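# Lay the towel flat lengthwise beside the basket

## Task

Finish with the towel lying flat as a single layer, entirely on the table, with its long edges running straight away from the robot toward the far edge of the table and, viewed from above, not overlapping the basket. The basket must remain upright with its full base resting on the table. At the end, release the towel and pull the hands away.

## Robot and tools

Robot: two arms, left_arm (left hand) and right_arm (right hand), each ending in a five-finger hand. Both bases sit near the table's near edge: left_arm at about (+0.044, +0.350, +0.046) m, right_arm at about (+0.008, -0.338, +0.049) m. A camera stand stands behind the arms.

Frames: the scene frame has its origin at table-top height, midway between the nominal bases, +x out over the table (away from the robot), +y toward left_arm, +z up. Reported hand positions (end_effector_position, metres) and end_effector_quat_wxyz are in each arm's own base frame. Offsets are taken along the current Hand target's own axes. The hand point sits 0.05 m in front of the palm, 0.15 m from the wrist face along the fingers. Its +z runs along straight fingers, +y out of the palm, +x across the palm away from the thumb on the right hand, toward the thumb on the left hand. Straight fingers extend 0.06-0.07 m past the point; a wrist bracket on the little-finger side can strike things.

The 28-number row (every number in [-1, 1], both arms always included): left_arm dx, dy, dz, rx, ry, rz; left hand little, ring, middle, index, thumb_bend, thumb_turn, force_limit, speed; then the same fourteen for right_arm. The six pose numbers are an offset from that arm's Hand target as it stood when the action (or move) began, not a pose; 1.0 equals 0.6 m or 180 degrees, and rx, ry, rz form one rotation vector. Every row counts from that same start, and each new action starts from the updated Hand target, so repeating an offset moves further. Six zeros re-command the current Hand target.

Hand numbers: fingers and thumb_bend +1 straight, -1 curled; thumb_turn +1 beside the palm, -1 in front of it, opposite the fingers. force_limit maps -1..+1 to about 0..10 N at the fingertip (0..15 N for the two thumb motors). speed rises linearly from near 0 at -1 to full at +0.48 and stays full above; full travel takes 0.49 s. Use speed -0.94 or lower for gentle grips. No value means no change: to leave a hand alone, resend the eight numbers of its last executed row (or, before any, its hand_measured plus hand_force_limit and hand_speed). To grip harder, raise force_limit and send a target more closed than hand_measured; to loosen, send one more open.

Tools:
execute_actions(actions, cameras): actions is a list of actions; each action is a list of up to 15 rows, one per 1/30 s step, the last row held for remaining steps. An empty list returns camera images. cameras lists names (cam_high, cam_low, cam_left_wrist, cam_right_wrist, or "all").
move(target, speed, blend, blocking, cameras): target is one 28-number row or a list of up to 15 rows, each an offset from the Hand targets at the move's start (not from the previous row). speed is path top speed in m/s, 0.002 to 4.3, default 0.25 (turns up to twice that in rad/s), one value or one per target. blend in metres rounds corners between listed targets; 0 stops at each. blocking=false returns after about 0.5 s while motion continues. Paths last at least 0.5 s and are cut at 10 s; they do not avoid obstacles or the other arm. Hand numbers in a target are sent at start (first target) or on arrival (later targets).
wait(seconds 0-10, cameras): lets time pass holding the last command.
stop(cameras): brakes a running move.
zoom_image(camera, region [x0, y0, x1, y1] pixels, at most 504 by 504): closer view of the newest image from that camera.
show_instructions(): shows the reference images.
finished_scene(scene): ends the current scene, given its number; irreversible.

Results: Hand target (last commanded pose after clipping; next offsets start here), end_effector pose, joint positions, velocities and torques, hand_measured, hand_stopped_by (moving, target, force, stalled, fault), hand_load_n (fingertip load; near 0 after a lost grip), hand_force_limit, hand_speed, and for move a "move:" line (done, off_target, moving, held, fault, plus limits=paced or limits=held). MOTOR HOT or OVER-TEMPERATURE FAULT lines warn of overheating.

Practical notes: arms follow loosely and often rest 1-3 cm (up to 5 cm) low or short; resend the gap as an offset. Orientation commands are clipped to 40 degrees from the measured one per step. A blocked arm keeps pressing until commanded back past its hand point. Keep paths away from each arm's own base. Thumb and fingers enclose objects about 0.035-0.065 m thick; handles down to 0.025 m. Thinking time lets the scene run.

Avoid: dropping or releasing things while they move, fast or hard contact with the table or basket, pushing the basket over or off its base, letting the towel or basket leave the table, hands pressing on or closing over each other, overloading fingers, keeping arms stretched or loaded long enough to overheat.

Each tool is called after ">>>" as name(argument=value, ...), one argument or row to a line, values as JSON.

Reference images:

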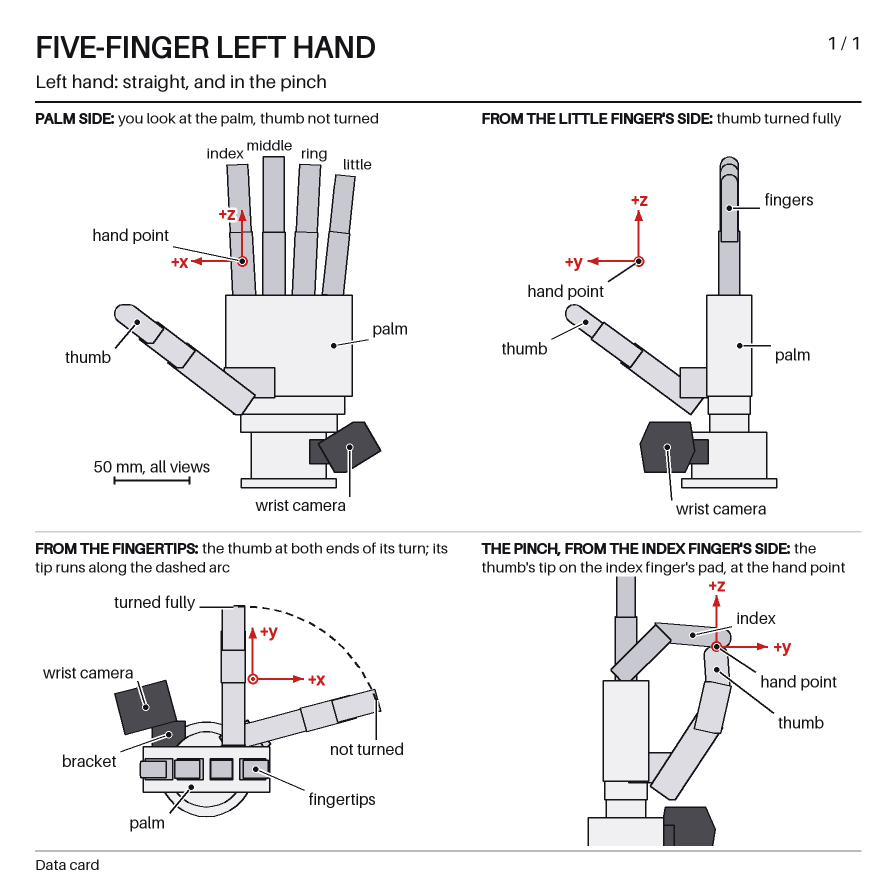

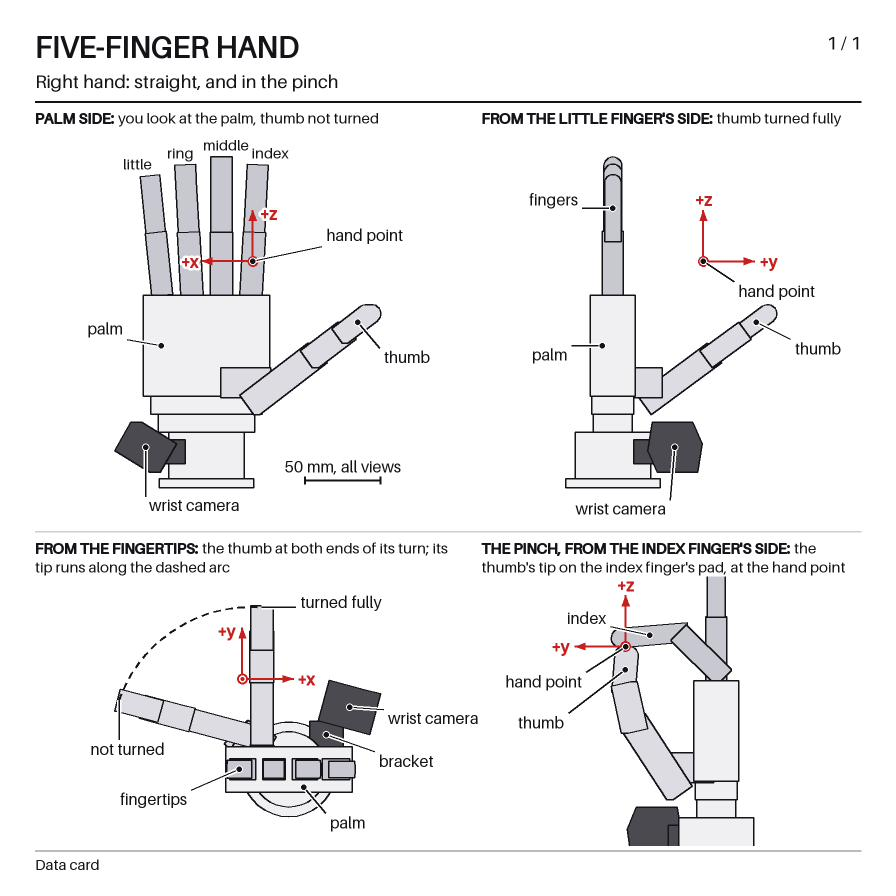

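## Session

>>> execute_actions(
  actions=[],
)

>>> zoom_image(
  camera="cam_high",
  region=[360, 90, 640, 370],
)

Scene clock: 0.00 s.
left_arm: end_effector_position=(+0.7229, -0.1065, +0.0626) hand_measured=(+1.000, +1.000, +1.000, +1.000, +1.000, +1.000) hand_load_n=(+0.0, +0.0, +0.0, +0.0, +0.0, +0.0) hand_stopped_by=(target, target, target, target, target, target) hand_force_limit=0.00 hand_speed=-0.80 end_effector_quat_wxyz=(+0.609, +0.118, +0.783, -0.038) | right_arm: end_effector_position=(+0.1601, +0.4828, +0.1104) hand_measured=(+1.000, +1.000, +1.000, +1.000, +1.000, +1.000) hand_load_n=(+0.0, +0.0, +0.0, +0.0, +0.0, +0.0) hand_stopped_by=(target, target, target, target, target, target) hand_force_limit=0.00 hand_speed=-0.80 end_effector_quat_wxyz=(-0.070, +0.944, -0.320, +0.034)
Joint positions: left_arm=[-0.238 1.978 1.094 0.627 -0.024 1.651] | right_arm=[1.185 1.737 1.452 -1.141 0.059 0.263]
Joint velocities: within noise
Joint torques (N m): no reading
Heat: left arm: hottest elbow 32 °C; right arm: hottest elbow 30 °C.
Hand target: left_arm +0.7308, -0.1084, +0.0762; +0.620, +0.117, +0.775, -0.039 | right_arm +0.1636, +0.4915, +0.1217; -0.086, +0.943, -0.320, +0.035

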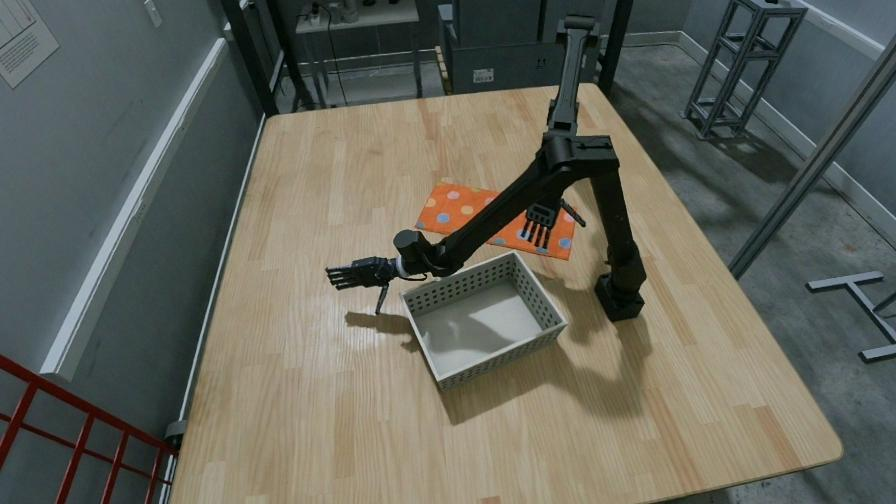

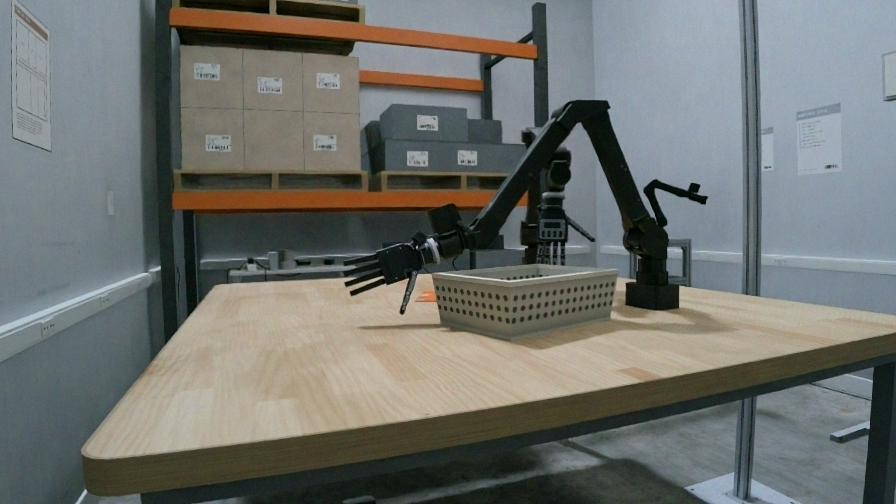

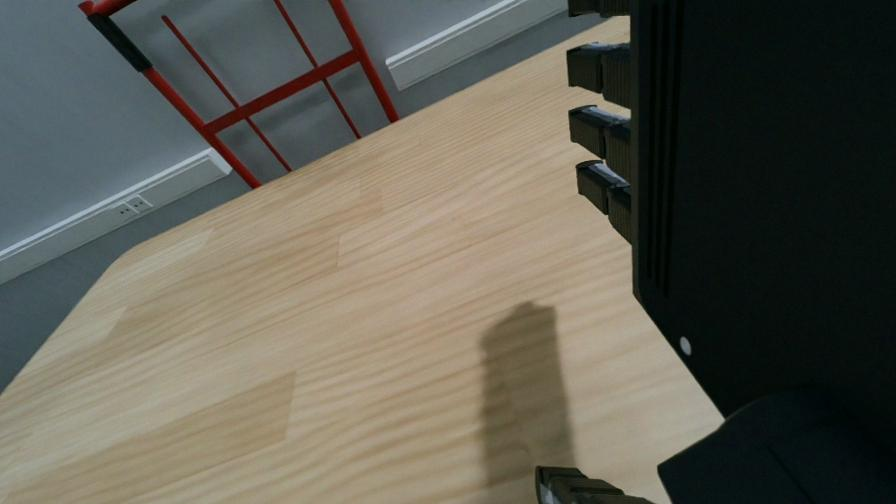

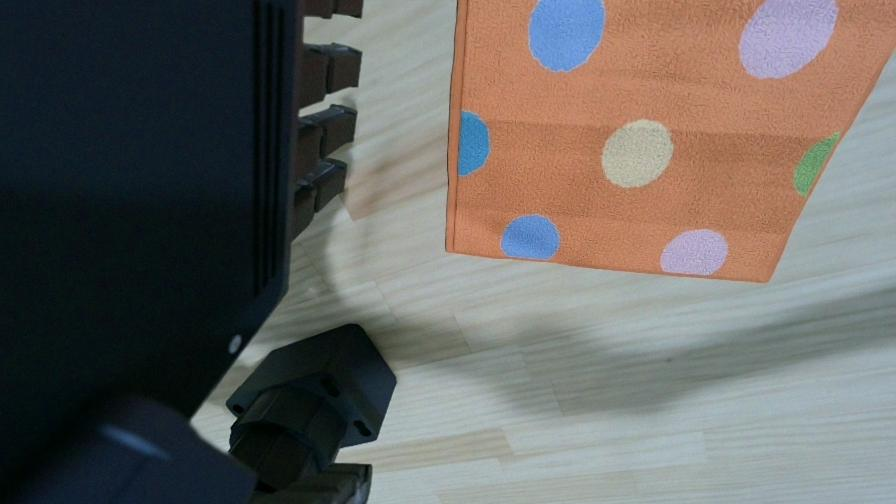

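Scaled by 1.800 from the camera's 896x504 image, which has a finer 1280x720 frame.

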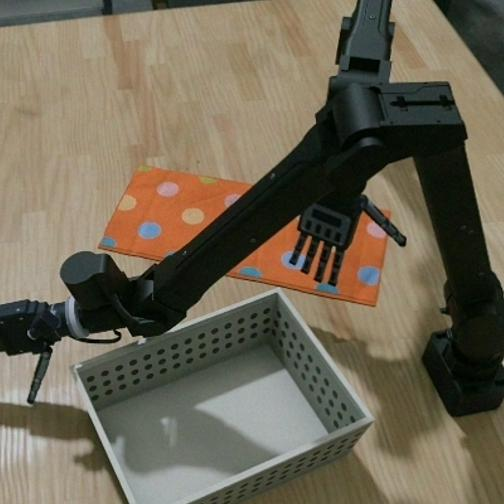

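>>> move(
  target=[
    [0,0,0,0,0,0,1,1,1,1,1,1,0,-0.8,0.6205,0.0968,0.145,0.2175,0.1545,0.2546,-1,-1,0.35,0.35,1,1,-0.4,0],
    [0,0,0,0,0,0,1,1,1,1,1,1,0,-0.8,0.6193,0.1153,0.2432,0.2175,0.1545,0.2546,-1,-1,0.35,0.35,1,1,-0.4,0],
    [0,0,0,0,0,0,1,1,1,1,1,1,0,-0.8,0.495,-0.0978,0.2817,0.2175,0.1545,0.2546,-1,-1,0.35,0.35,1,1,-0.4,0],
    [0,0,0,0,0,0,1,1,1,1,1,1,0,-0.8,0.4967,-0.1257,0.1343,0.2175,0.1545,0.2546,-1,-1,0.35,0.35,1,1,-0.4,0],
    [0,0,0,0,0,0,1,1,1,1,1,1,0,-0.8,0.5113,0.3978,-0.2013,0.2175,0.1545,0.2546,-1,-1,0.35,0.35,1,1,-0.4,0],
  ],
  blend=[0.02,0.005,0.005,0.03,0],
  speed=[0.4,0.15,0.18,0.25,0.4],
  cameras=["cam_high"],
)

>>> zoom_image(
  camera="cam_high",
  region=[360, 90, 640, 370],
)

Scene clock: 78.93 s.
left_arm: end_effector_position=(+0.7229, -0.1065, +0.0626) hand_measured=(+1.000, +1.000, +1.000, +1.000, +1.000, +1.000) hand_load_n=(+0.0, +0.0, +0.0, +0.0, +0.0, +0.0) hand_stopped_by=(target, target, target, target, target, target) hand_force_limit=0.00 hand_speed=-0.80 end_effector_quat_wxyz=(+0.609, +0.118, +0.783, -0.038) | right_arm: end_effector_position=(+0.2468, +0.1040, +0.1860) hand_measured=(-1.000, -1.000, +0.350, +0.350, +1.000, +1.000) hand_load_n=(+0.0, +0.0, +0.0, +0.0, +0.0, +0.0) hand_stopped_by=(target, target, target, target, target, target) hand_force_limit=-0.40 hand_speed=0.00 end_effector_quat_wxyz=(-0.308, +0.638, -0.633, +0.311)
Joint positions: left_arm=[-0.238 1.978 1.094 0.627 -0.024 1.651] | right_arm=[0.515 0.472 0.576 -0.836 0.399 0.328]
Joint torques (N m): left_arm=[0.38 -15.68 8.29 2.14 0 -0.04] | right_arm=[-0.97 -0.03 9.43 1.44 0.1 -0.09]
Heat: left arm: hottest elbow 36 °C; right arm: hottest elbow 37 °C.
Hand target: left_arm +0.7308, -0.1084, +0.0762; +0.620, +0.117, +0.775, -0.039 | right_arm +0.2496, +0.1015, +0.1998; -0.316, +0.632, -0.633, +0.316
Off the commanded pose: left_arm 0.016 m, 2 deg | right_arm 0.014 m, 1 deg.
move: off_target (left_arm, right_arm)
Images, in order (width x height): cam_high 896x504.

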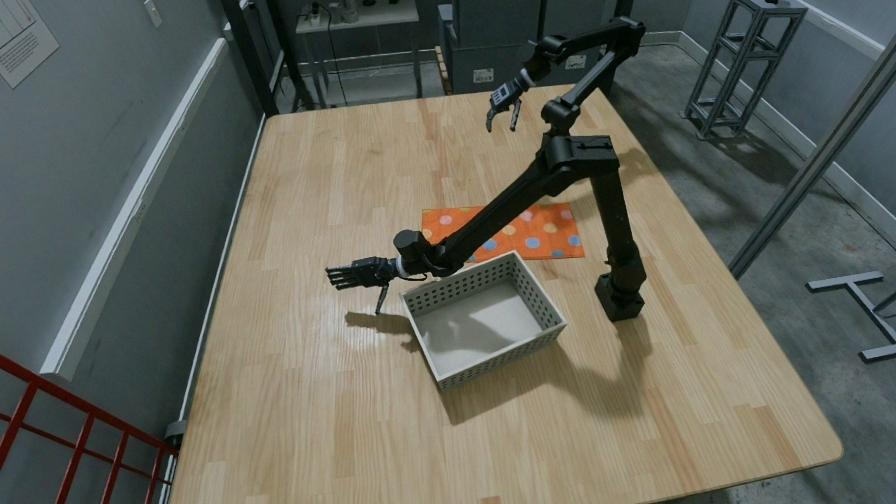

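Scaled by 1.800 from the camera's 896x504 image, which has a finer 1280x720 frame.

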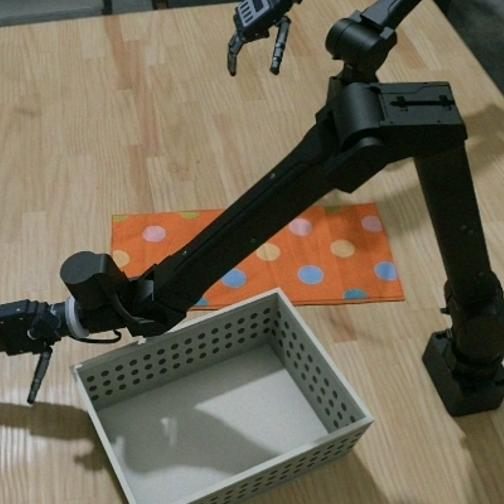

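>>> move(
  target=[
    [0,0,0,0,0,0,1,1,1,1,1,1,0,-0.8,-0.3975,0.3133,0.0545,0,-0.1778,-0.1333,-1,-1,0.35,0.35,1,1,-0.4,0],
    [0,0,0,0,0,0,1,1,1,1,1,1,0,-0.8,-0.3975,0.3933,0.1145,0,-0.1778,-0.1333,-1,-1,0.35,0.35,1,1,-0.4,0],
    [0,0,0,0,0,0,1,1,1,1,1,1,0,-0.8,-0.3,0.3933,0.1145,0,-0.1778,-0.1333,-1,-1,0.35,0.35,1,1,-0.4,0],
    [0,0,0,0,0,0,1,1,1,1,1,1,0,-0.8,-0.3,0.2599,0.0145,0,-0.1778,-0.1333,-1,-1,0.35,0.35,1,1,-0.4,0],
    [0,0,0,0,0,0,1,1,1,1,1,1,0,-0.8,0,0,0.002,0,0,0,-1,-1,0.35,0.35,1,1,-0.4,0],
  ],
  blend=[0.02,0.005,0.005,0.03,0],
  speed=[0.4,0.15,0.18,0.25,0.4],
  cameras=["cam_high","cam_right_wrist"],
)

>>> zoom_image(
  camera="cam_high",
  region=[360, 90, 640, 370],
)

Scene clock: 134.83 s.
left_arm: end_effector_position=(+0.7229, -0.1065, +0.0626) hand_measured=(+1.000, +1.000, +1.000, +1.000, +1.000, +1.000) hand_load_n=(+0.0, +0.0, +0.0, +0.0, +0.0, +0.0) hand_stopped_by=(target, target, target, target, target, target) hand_force_limit=0.00 hand_speed=-0.80 end_effector_quat_wxyz=(+0.609, +0.118, +0.783, -0.038) | right_arm: end_effector_position=(+0.2415, +0.1004, +0.1664) hand_measured=(-1.000, -1.000, +0.350, +0.350, +1.000, +1.000) hand_load_n=(+0.0, +0.0, +0.0, +0.0, +0.0, +0.0) hand_stopped_by=(target, target, target, target, target, target) hand_force_limit=-0.40 hand_speed=0.00 end_effector_quat_wxyz=(-0.295, +0.645, -0.635, +0.308)
Joint positions: left_arm=[-0.238 1.978 1.094 0.627 -0.024 1.651] | right_arm=[0.513 0.469 0.537 -0.831 0.398 0.326]
Joint torques (N m): left_arm=[0.38 -15.68 8.27 2.14 0.02 -0.03] | right_arm=[-0.97 0.26 11.99 1.4 0.11 -0.09]
Heat: left arm: hottest elbow 37 °C; right arm: hottest elbow 38 °C.
Hand target: left_arm +0.7308, -0.1084, +0.0762; +0.620, +0.117, +0.775, -0.039 | right_arm +0.2504, +0.1014, +0.1990; -0.316, +0.632, -0.633, +0.316
Off the commanded pose: left_arm 0.016 m, 2 deg | right_arm 0.034 m, 3 deg.
move: off_target (left_arm, right_arm)
Images, in order (width x height): cam_high 896x504, cam_right_wrist 896x504.

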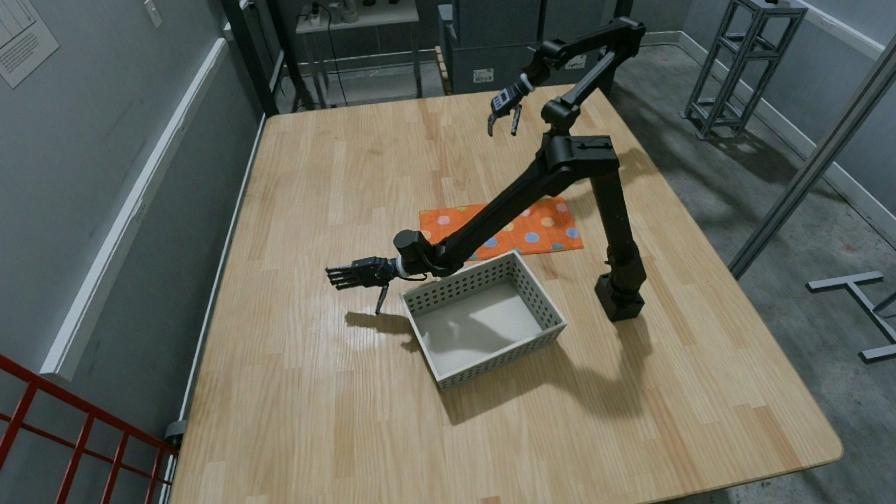

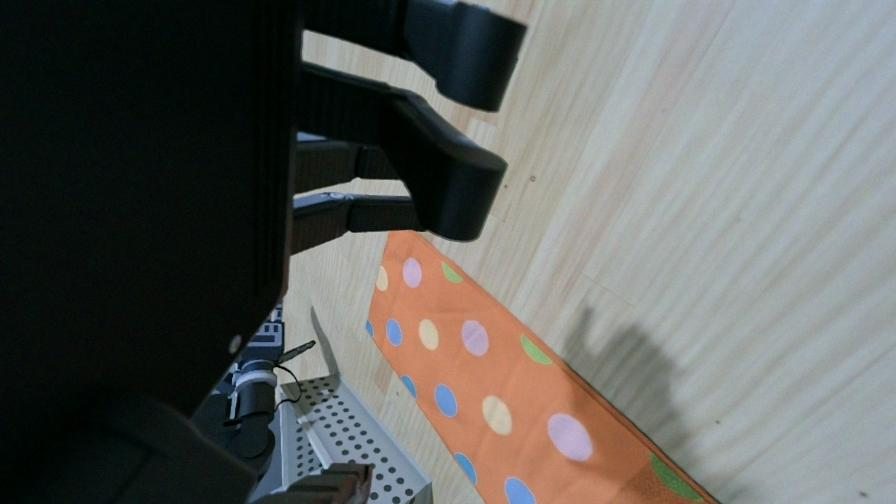

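Scaled by 1.800 from the camera's 896x504 image, which has a finer 1280x720 frame.

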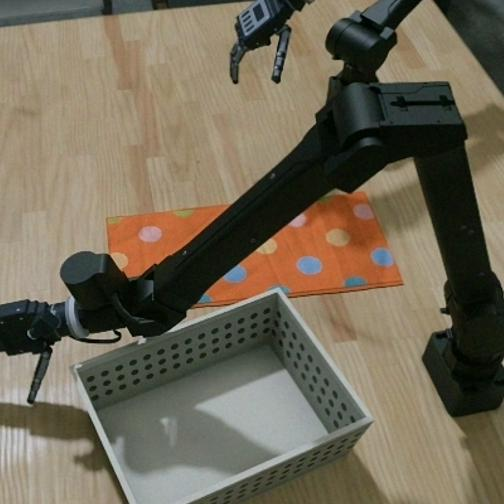

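>>> zoom_image(
  camera="cam_right_wrist",
  region=[220, 220, 560, 504],
)

Scaled by 1.482 from the camera's 896x504 image, which has a finer 1280x720 frame.

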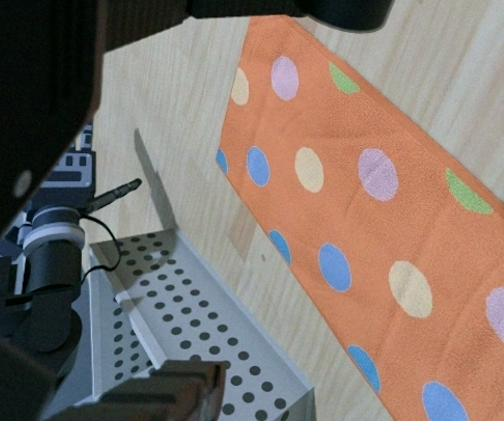

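>>> zoom_image(
  camera="cam_right_wrist",
  region=[540, 320, 760, 504],
)

>>> zoom_image(
  camera="cam_high",
  region=[500, 180, 600, 260],
)

Scaled by 2.291 from the camera's 896x504 image, which has a finer 1280x720 frame.

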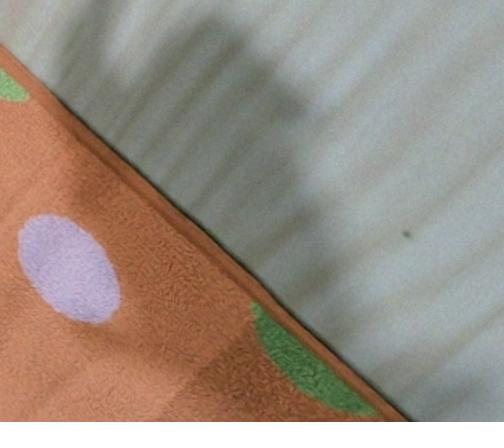

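Scaled by 5.040 from the camera's 896x504 image, which has a finer 1280x720 frame.

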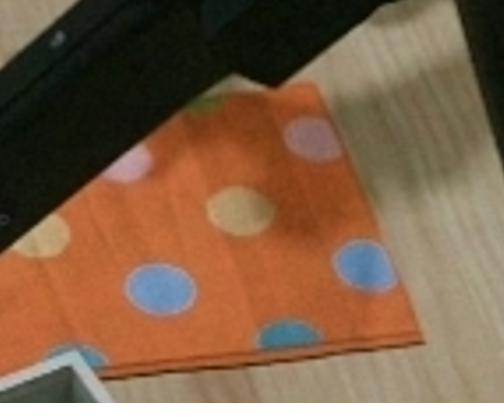

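>>> finished_scene(
  scene=2,
)

The scene is finished: the task was done.


## Next scene

The same job, from a new start.

Reference images:

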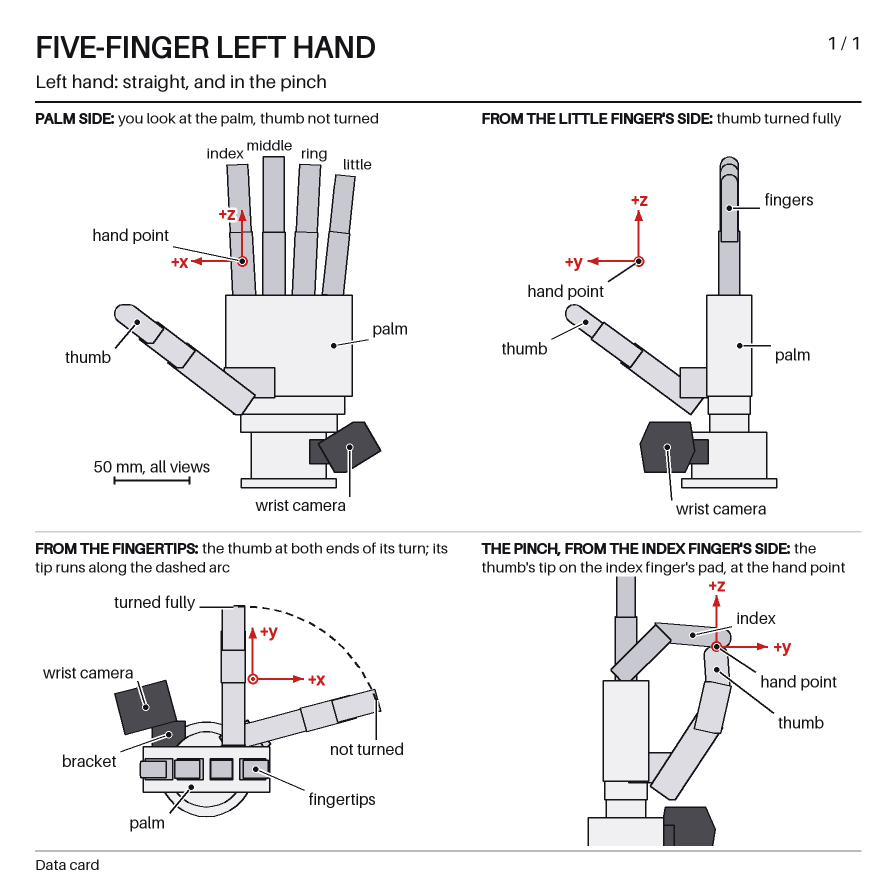

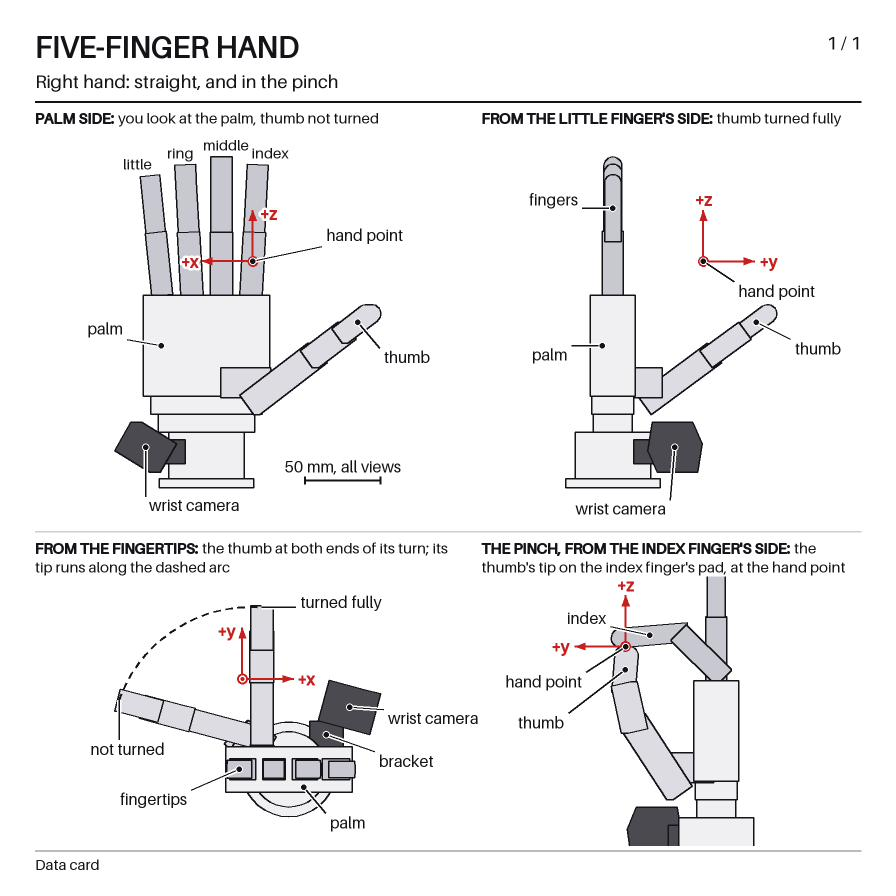

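>>> execute_actions(
  actions=[],
)

>>> zoom_image(
  camera="cam_high",
  region=[360, 90, 640, 370],
)

Scene clock: 0.00 s.
left_arm: end_effector_position=(+0.2958, +0.2829, +0.1372) hand_measured=(+1.000, +1.000, +1.000, +1.000, +1.000, +1.000) hand_load_n=(+0.5, +0.0, +0.0, +0.0, +0.0, +0.0) hand_stopped_by=(target, target, target, target, target, target) hand_force_limit=0.00 hand_speed=-0.80 end_effector_quat_wxyz=(+0.168, -0.427, +0.872, +0.171) | right_arm: end_effector_position=(+0.5104, -0.1977, +0.1196) hand_measured=(+1.000, +1.000, +1.000, +1.000, +1.000, +1.000) hand_load_n=(+0.0, +0.0, +0.0, +0.0, +0.0, +0.0) hand_stopped_by=(target, target, target, target, target, target) hand_force_limit=0.00 hand_speed=-0.80 end_effector_quat_wxyz=(+0.261, -0.393, +0.785, -0.401)
Joint positions: left_arm=[0.504 1.325 0.972 -0.849 -0.322 1.226] | right_arm=[-0.407 1.401 0.843 -0.019 0.103 0.179]
Joint velocities: within noise
Joint torques (N m): no reading
Heat: left arm: hottest elbow 30 °C; right arm: hottest elbow 30 °C.
Hand target: left_arm +0.3042, +0.2876, +0.1479; +0.182, -0.428, +0.869, +0.172 | right_arm +0.5200, -0.2018, +0.1356; +0.270, -0.389, +0.778, -0.412

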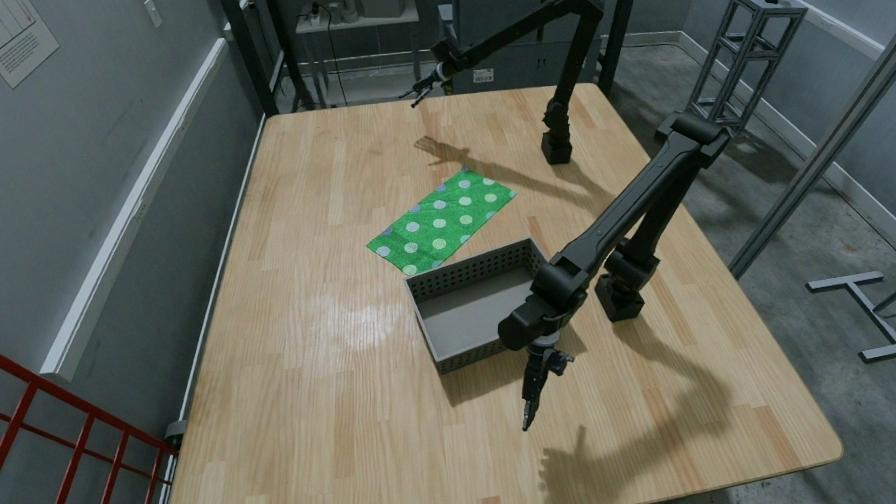

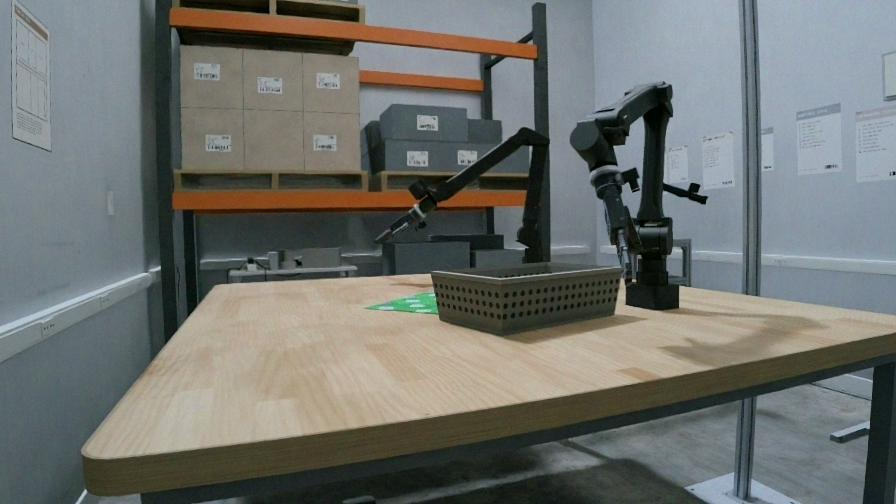

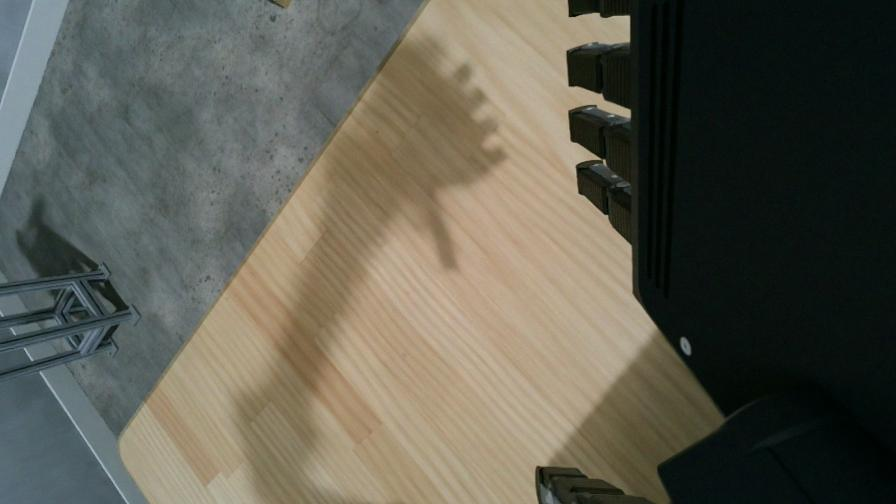

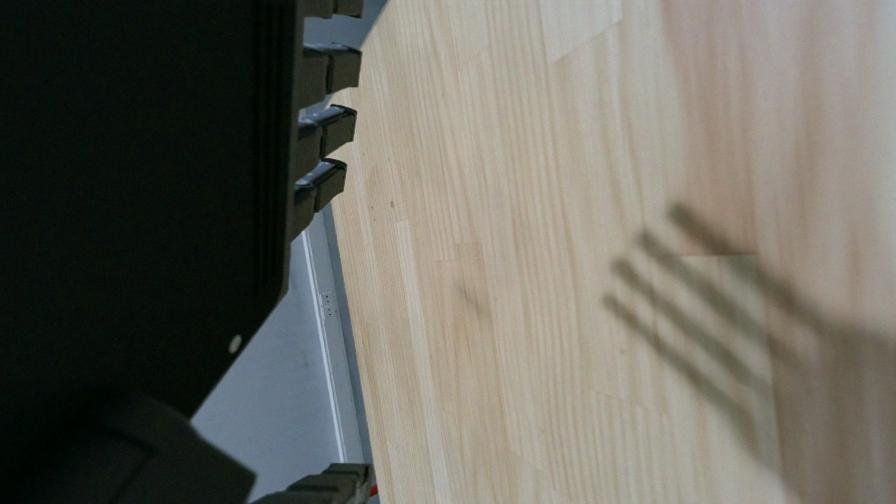

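Scaled by 1.800 from the camera's 896x504 image, which has a finer 1280x720 frame.

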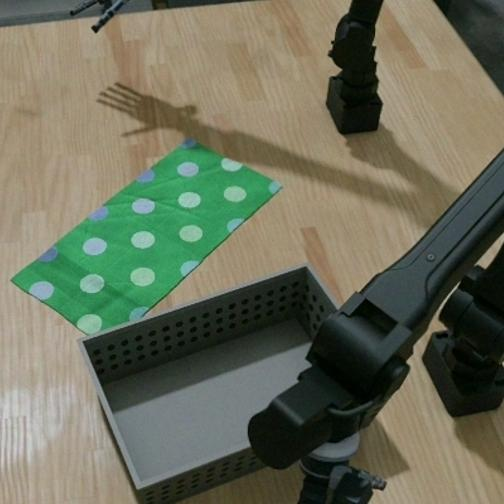

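>>> move(
  target=[
    [0,0,0,0,0,0,1,1,1,1,1,1,0,-0.8,-0.8635,0.4793,-0.2993,-0.0408,-0.1394,-0.1317,-1,-1,0.35,0.35,1,1,-0.4,0],
    [0,0,0,0,0,0,1,1,1,1,1,1,0,-0.8,-0.8527,0.5715,-0.2437,-0.0408,-0.1394,-0.1317,-1,-1,0.35,0.35,1,1,-0.4,0],
    [0,0,0,0,0,0,1,1,1,1,1,1,0,-0.8,-0.6042,0.4005,-0.0093,-0.0408,-0.1394,-0.1317,-1,-1,0.35,0.35,1,1,-0.4,0],
    [0,0,0,0,0,0,1,1,1,1,1,1,0,-0.8,-0.6208,0.2587,-0.0948,-0.0408,-0.1394,-0.1317,-1,-1,0.35,0.35,1,1,-0.4,0],
    [0,0,0,0,0,0,1,1,1,1,1,1,0,-0.8,-0.0873,0.1693,-0.4718,-0.0408,-0.1394,-0.1317,-1,-1,0.35,0.35,1,1,-0.4,0],
  ],
  blend=[0.02,0.005,0.005,0.03,0],
  speed=[0.4,0.15,0.18,0.25,0.4],
  cameras=["cam_high"],
)

>>> zoom_image(
  camera="cam_high",
  region=[340, 90, 580, 330],
)

Scene clock: 67.20 s.
left_arm: end_effector_position=(+0.2958, +0.2829, +0.1372) hand_measured=(+1.000, +1.000, +1.000, +1.000, +1.000, +1.000) hand_load_n=(+0.0, +0.0, +0.0, +0.0, +0.0, +0.0) hand_stopped_by=(target, target, target, target, target, target) hand_force_limit=0.00 hand_speed=-0.80 end_effector_quat_wxyz=(+0.168, -0.427, +0.872, +0.171) | right_arm: end_effector_position=(+0.2997, +0.0040, +0.1922) hand_measured=(-1.000, -1.000, +0.350, +0.350, +1.000, +1.000) hand_load_n=(+0.0, +0.0, +0.0, +0.0, +0.0, +0.0) hand_stopped_by=(target, target, target, target, target, target) hand_force_limit=-0.40 hand_speed=0.00 end_effector_quat_wxyz=(-0.316, +0.637, -0.632, +0.308)
Joint positions: left_arm=[0.504 1.325 0.972 -0.849 -0.322 1.226] | right_arm=[-0.157 0.591 0.607 -0.68 -0.138 -0.097]
Joint torques (N m): left_arm=[0.38 -8.7 10.51 1.18 -0.28 -0.05] | right_arm=[-0.85 -1.2 8.92 1.5 -0.15 -0.08]
Heat: left arm: hottest elbow 34 °C; right arm: hottest elbow 35 °C.
Hand target: left_arm +0.3042, +0.2876, +0.1479; +0.182, -0.428, +0.869, +0.172 | right_arm +0.3003, +0.0000, +0.2002; -0.317, +0.635, -0.630, +0.315
Off the commanded pose: left_arm 0.014 m, 2 deg | right_arm 0.009 m, 1 deg.
move: off_target (left_arm)
Images, in order (width x height): cam_high 896x504.

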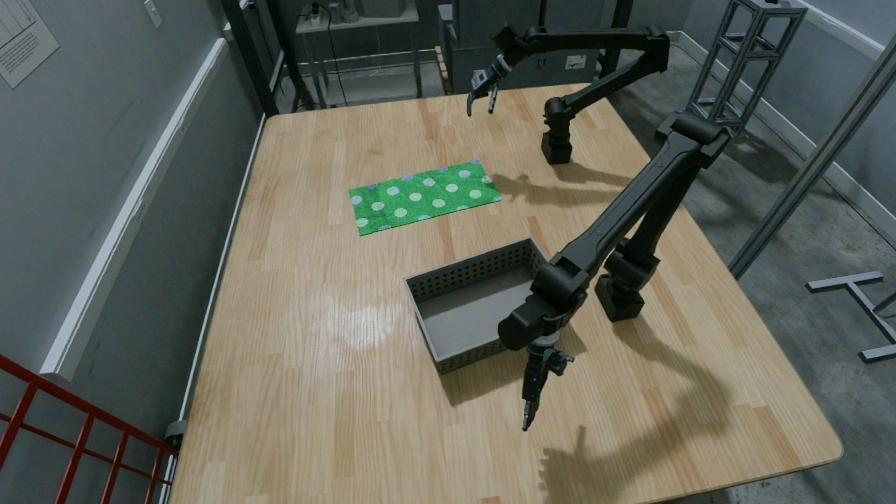

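Scaled by 2.100 from the camera's 896x504 image, which has a finer 1280x720 frame.

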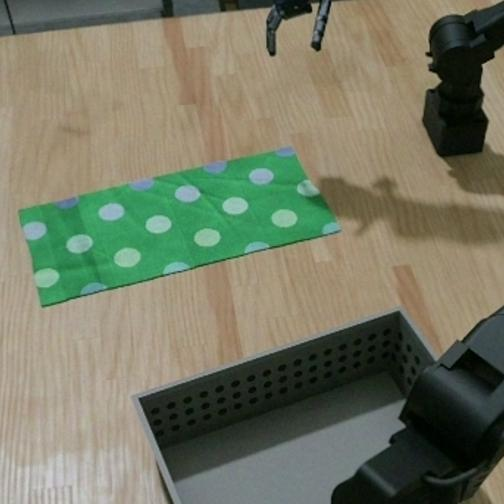

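>>> move(
  target=[
    [0,0,0,0,0,0,1,1,1,1,1,1,0,-0.8,-0.225,0.2105,0.1777,0,0,0,-1,-1,0.35,0.35,1,1,-0.4,0],
    [0,0,0,0,0,0,1,1,1,1,1,1,0,-0.8,-0.225,0.2972,0.2427,0,0,0,-1,-1,0.35,0.35,1,1,-0.4,0],
    [0,0,0,0,0,0,1,1,1,1,1,1,0,-0.8,-0.375,0.2972,0.2427,0,0,0,-1,-1,0.35,0.35,1,1,-0.4,0],
    [0,0,0,0,0,0,1,1,1,1,1,1,0,-0.8,-0.375,0.1638,0.1427,0,0,0,-1,-1,0.35,0.35,1,1,-0.4,0],
    [0,0,0,0,0,0,1,1,1,1,1,1,0,-0.8,0,-0.0067,-0.0467,0,0,0,-1,-1,0.35,0.35,1,1,-0.4,0],
  ],
  blend=[0.02,0.005,0.005,0.03,0],
  speed=[0.4,0.15,0.18,0.25,0.4],
  cameras=["cam_high"],
)

>>> zoom_image(
  camera="cam_high",
  region=[340, 90, 580, 330],
)

Scene clock: 107.53 s.
left_arm: end_effector_position=(+0.2958, +0.2829, +0.1372) hand_measured=(+1.000, +1.000, +1.000, +1.000, +1.000, +1.000) hand_load_n=(+0.0, +0.0, +0.0, +0.0, +0.0, +0.0) hand_stopped_by=(target, target, target, target, target, target) hand_force_limit=0.00 hand_speed=-0.80 end_effector_quat_wxyz=(+0.168, -0.427, +0.872, +0.171) | right_arm: end_effector_position=(+0.2703, +0.0053, +0.1884) hand_measured=(-1.000, -1.000, +0.350, +0.350, +1.000, +1.000) hand_load_n=(+0.0, +0.0, +0.0, +0.0, +0.0, +0.0) hand_stopped_by=(target, target, target, target, target, target) hand_force_limit=-0.40 hand_speed=0.00 end_effector_quat_wxyz=(-0.307, +0.641, -0.639, +0.295)
Joint positions: left_arm=[0.504 1.325 0.972 -0.849 -0.322 1.226] | right_arm=[-0.177 0.512 0.593 -0.783 -0.152 -0.109]
Joint torques (N m): left_arm=[0.56 -8.82 10.52 1.16 -0.26 -0.05] | right_arm=[-0.85 0.62 12.45 1.44 -0.16 -0.1]
Heat: left arm: hottest elbow 35 °C; right arm: hottest elbow 38 °C.
Hand target: left_arm +0.3042, +0.2876, +0.1479; +0.182, -0.428, +0.869, +0.172 | right_arm +0.2803, -0.0002, +0.2202; -0.317, +0.635, -0.630, +0.315
Off the commanded pose: left_arm 0.014 m, 2 deg | right_arm 0.034 m, 3 deg.
move: off_target (left_arm, right_arm)
Images, in order (width x height): cam_high 896x504.

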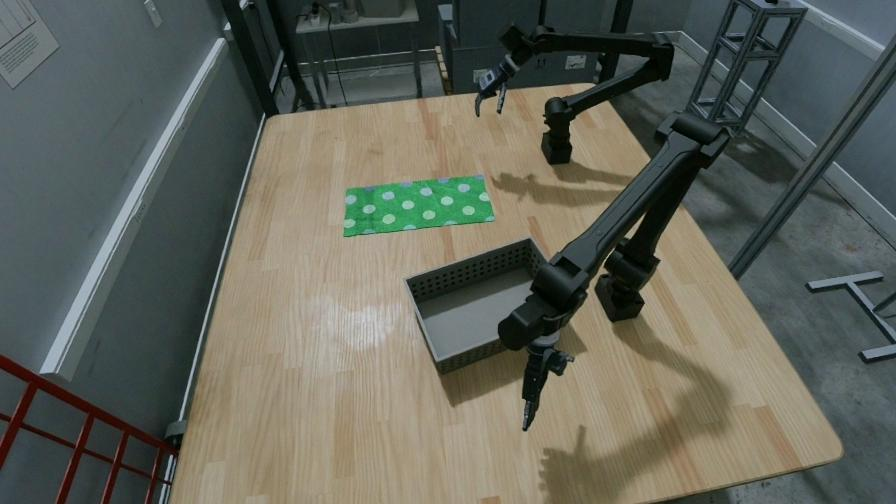

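Scaled by 2.100 from the camera's 896x504 image, which has a finer 1280x720 frame.

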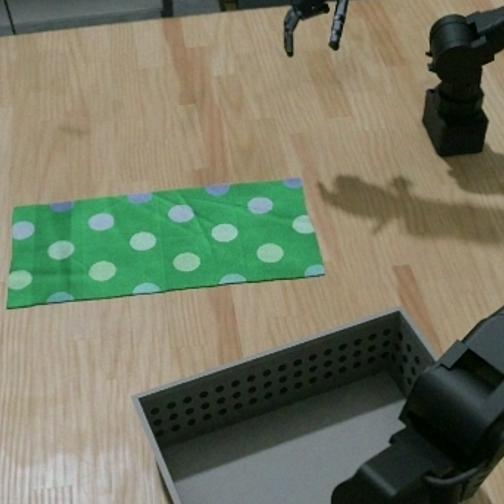

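>>> finished_scene(
  scene=3,
)

The scene is finished: the task was done.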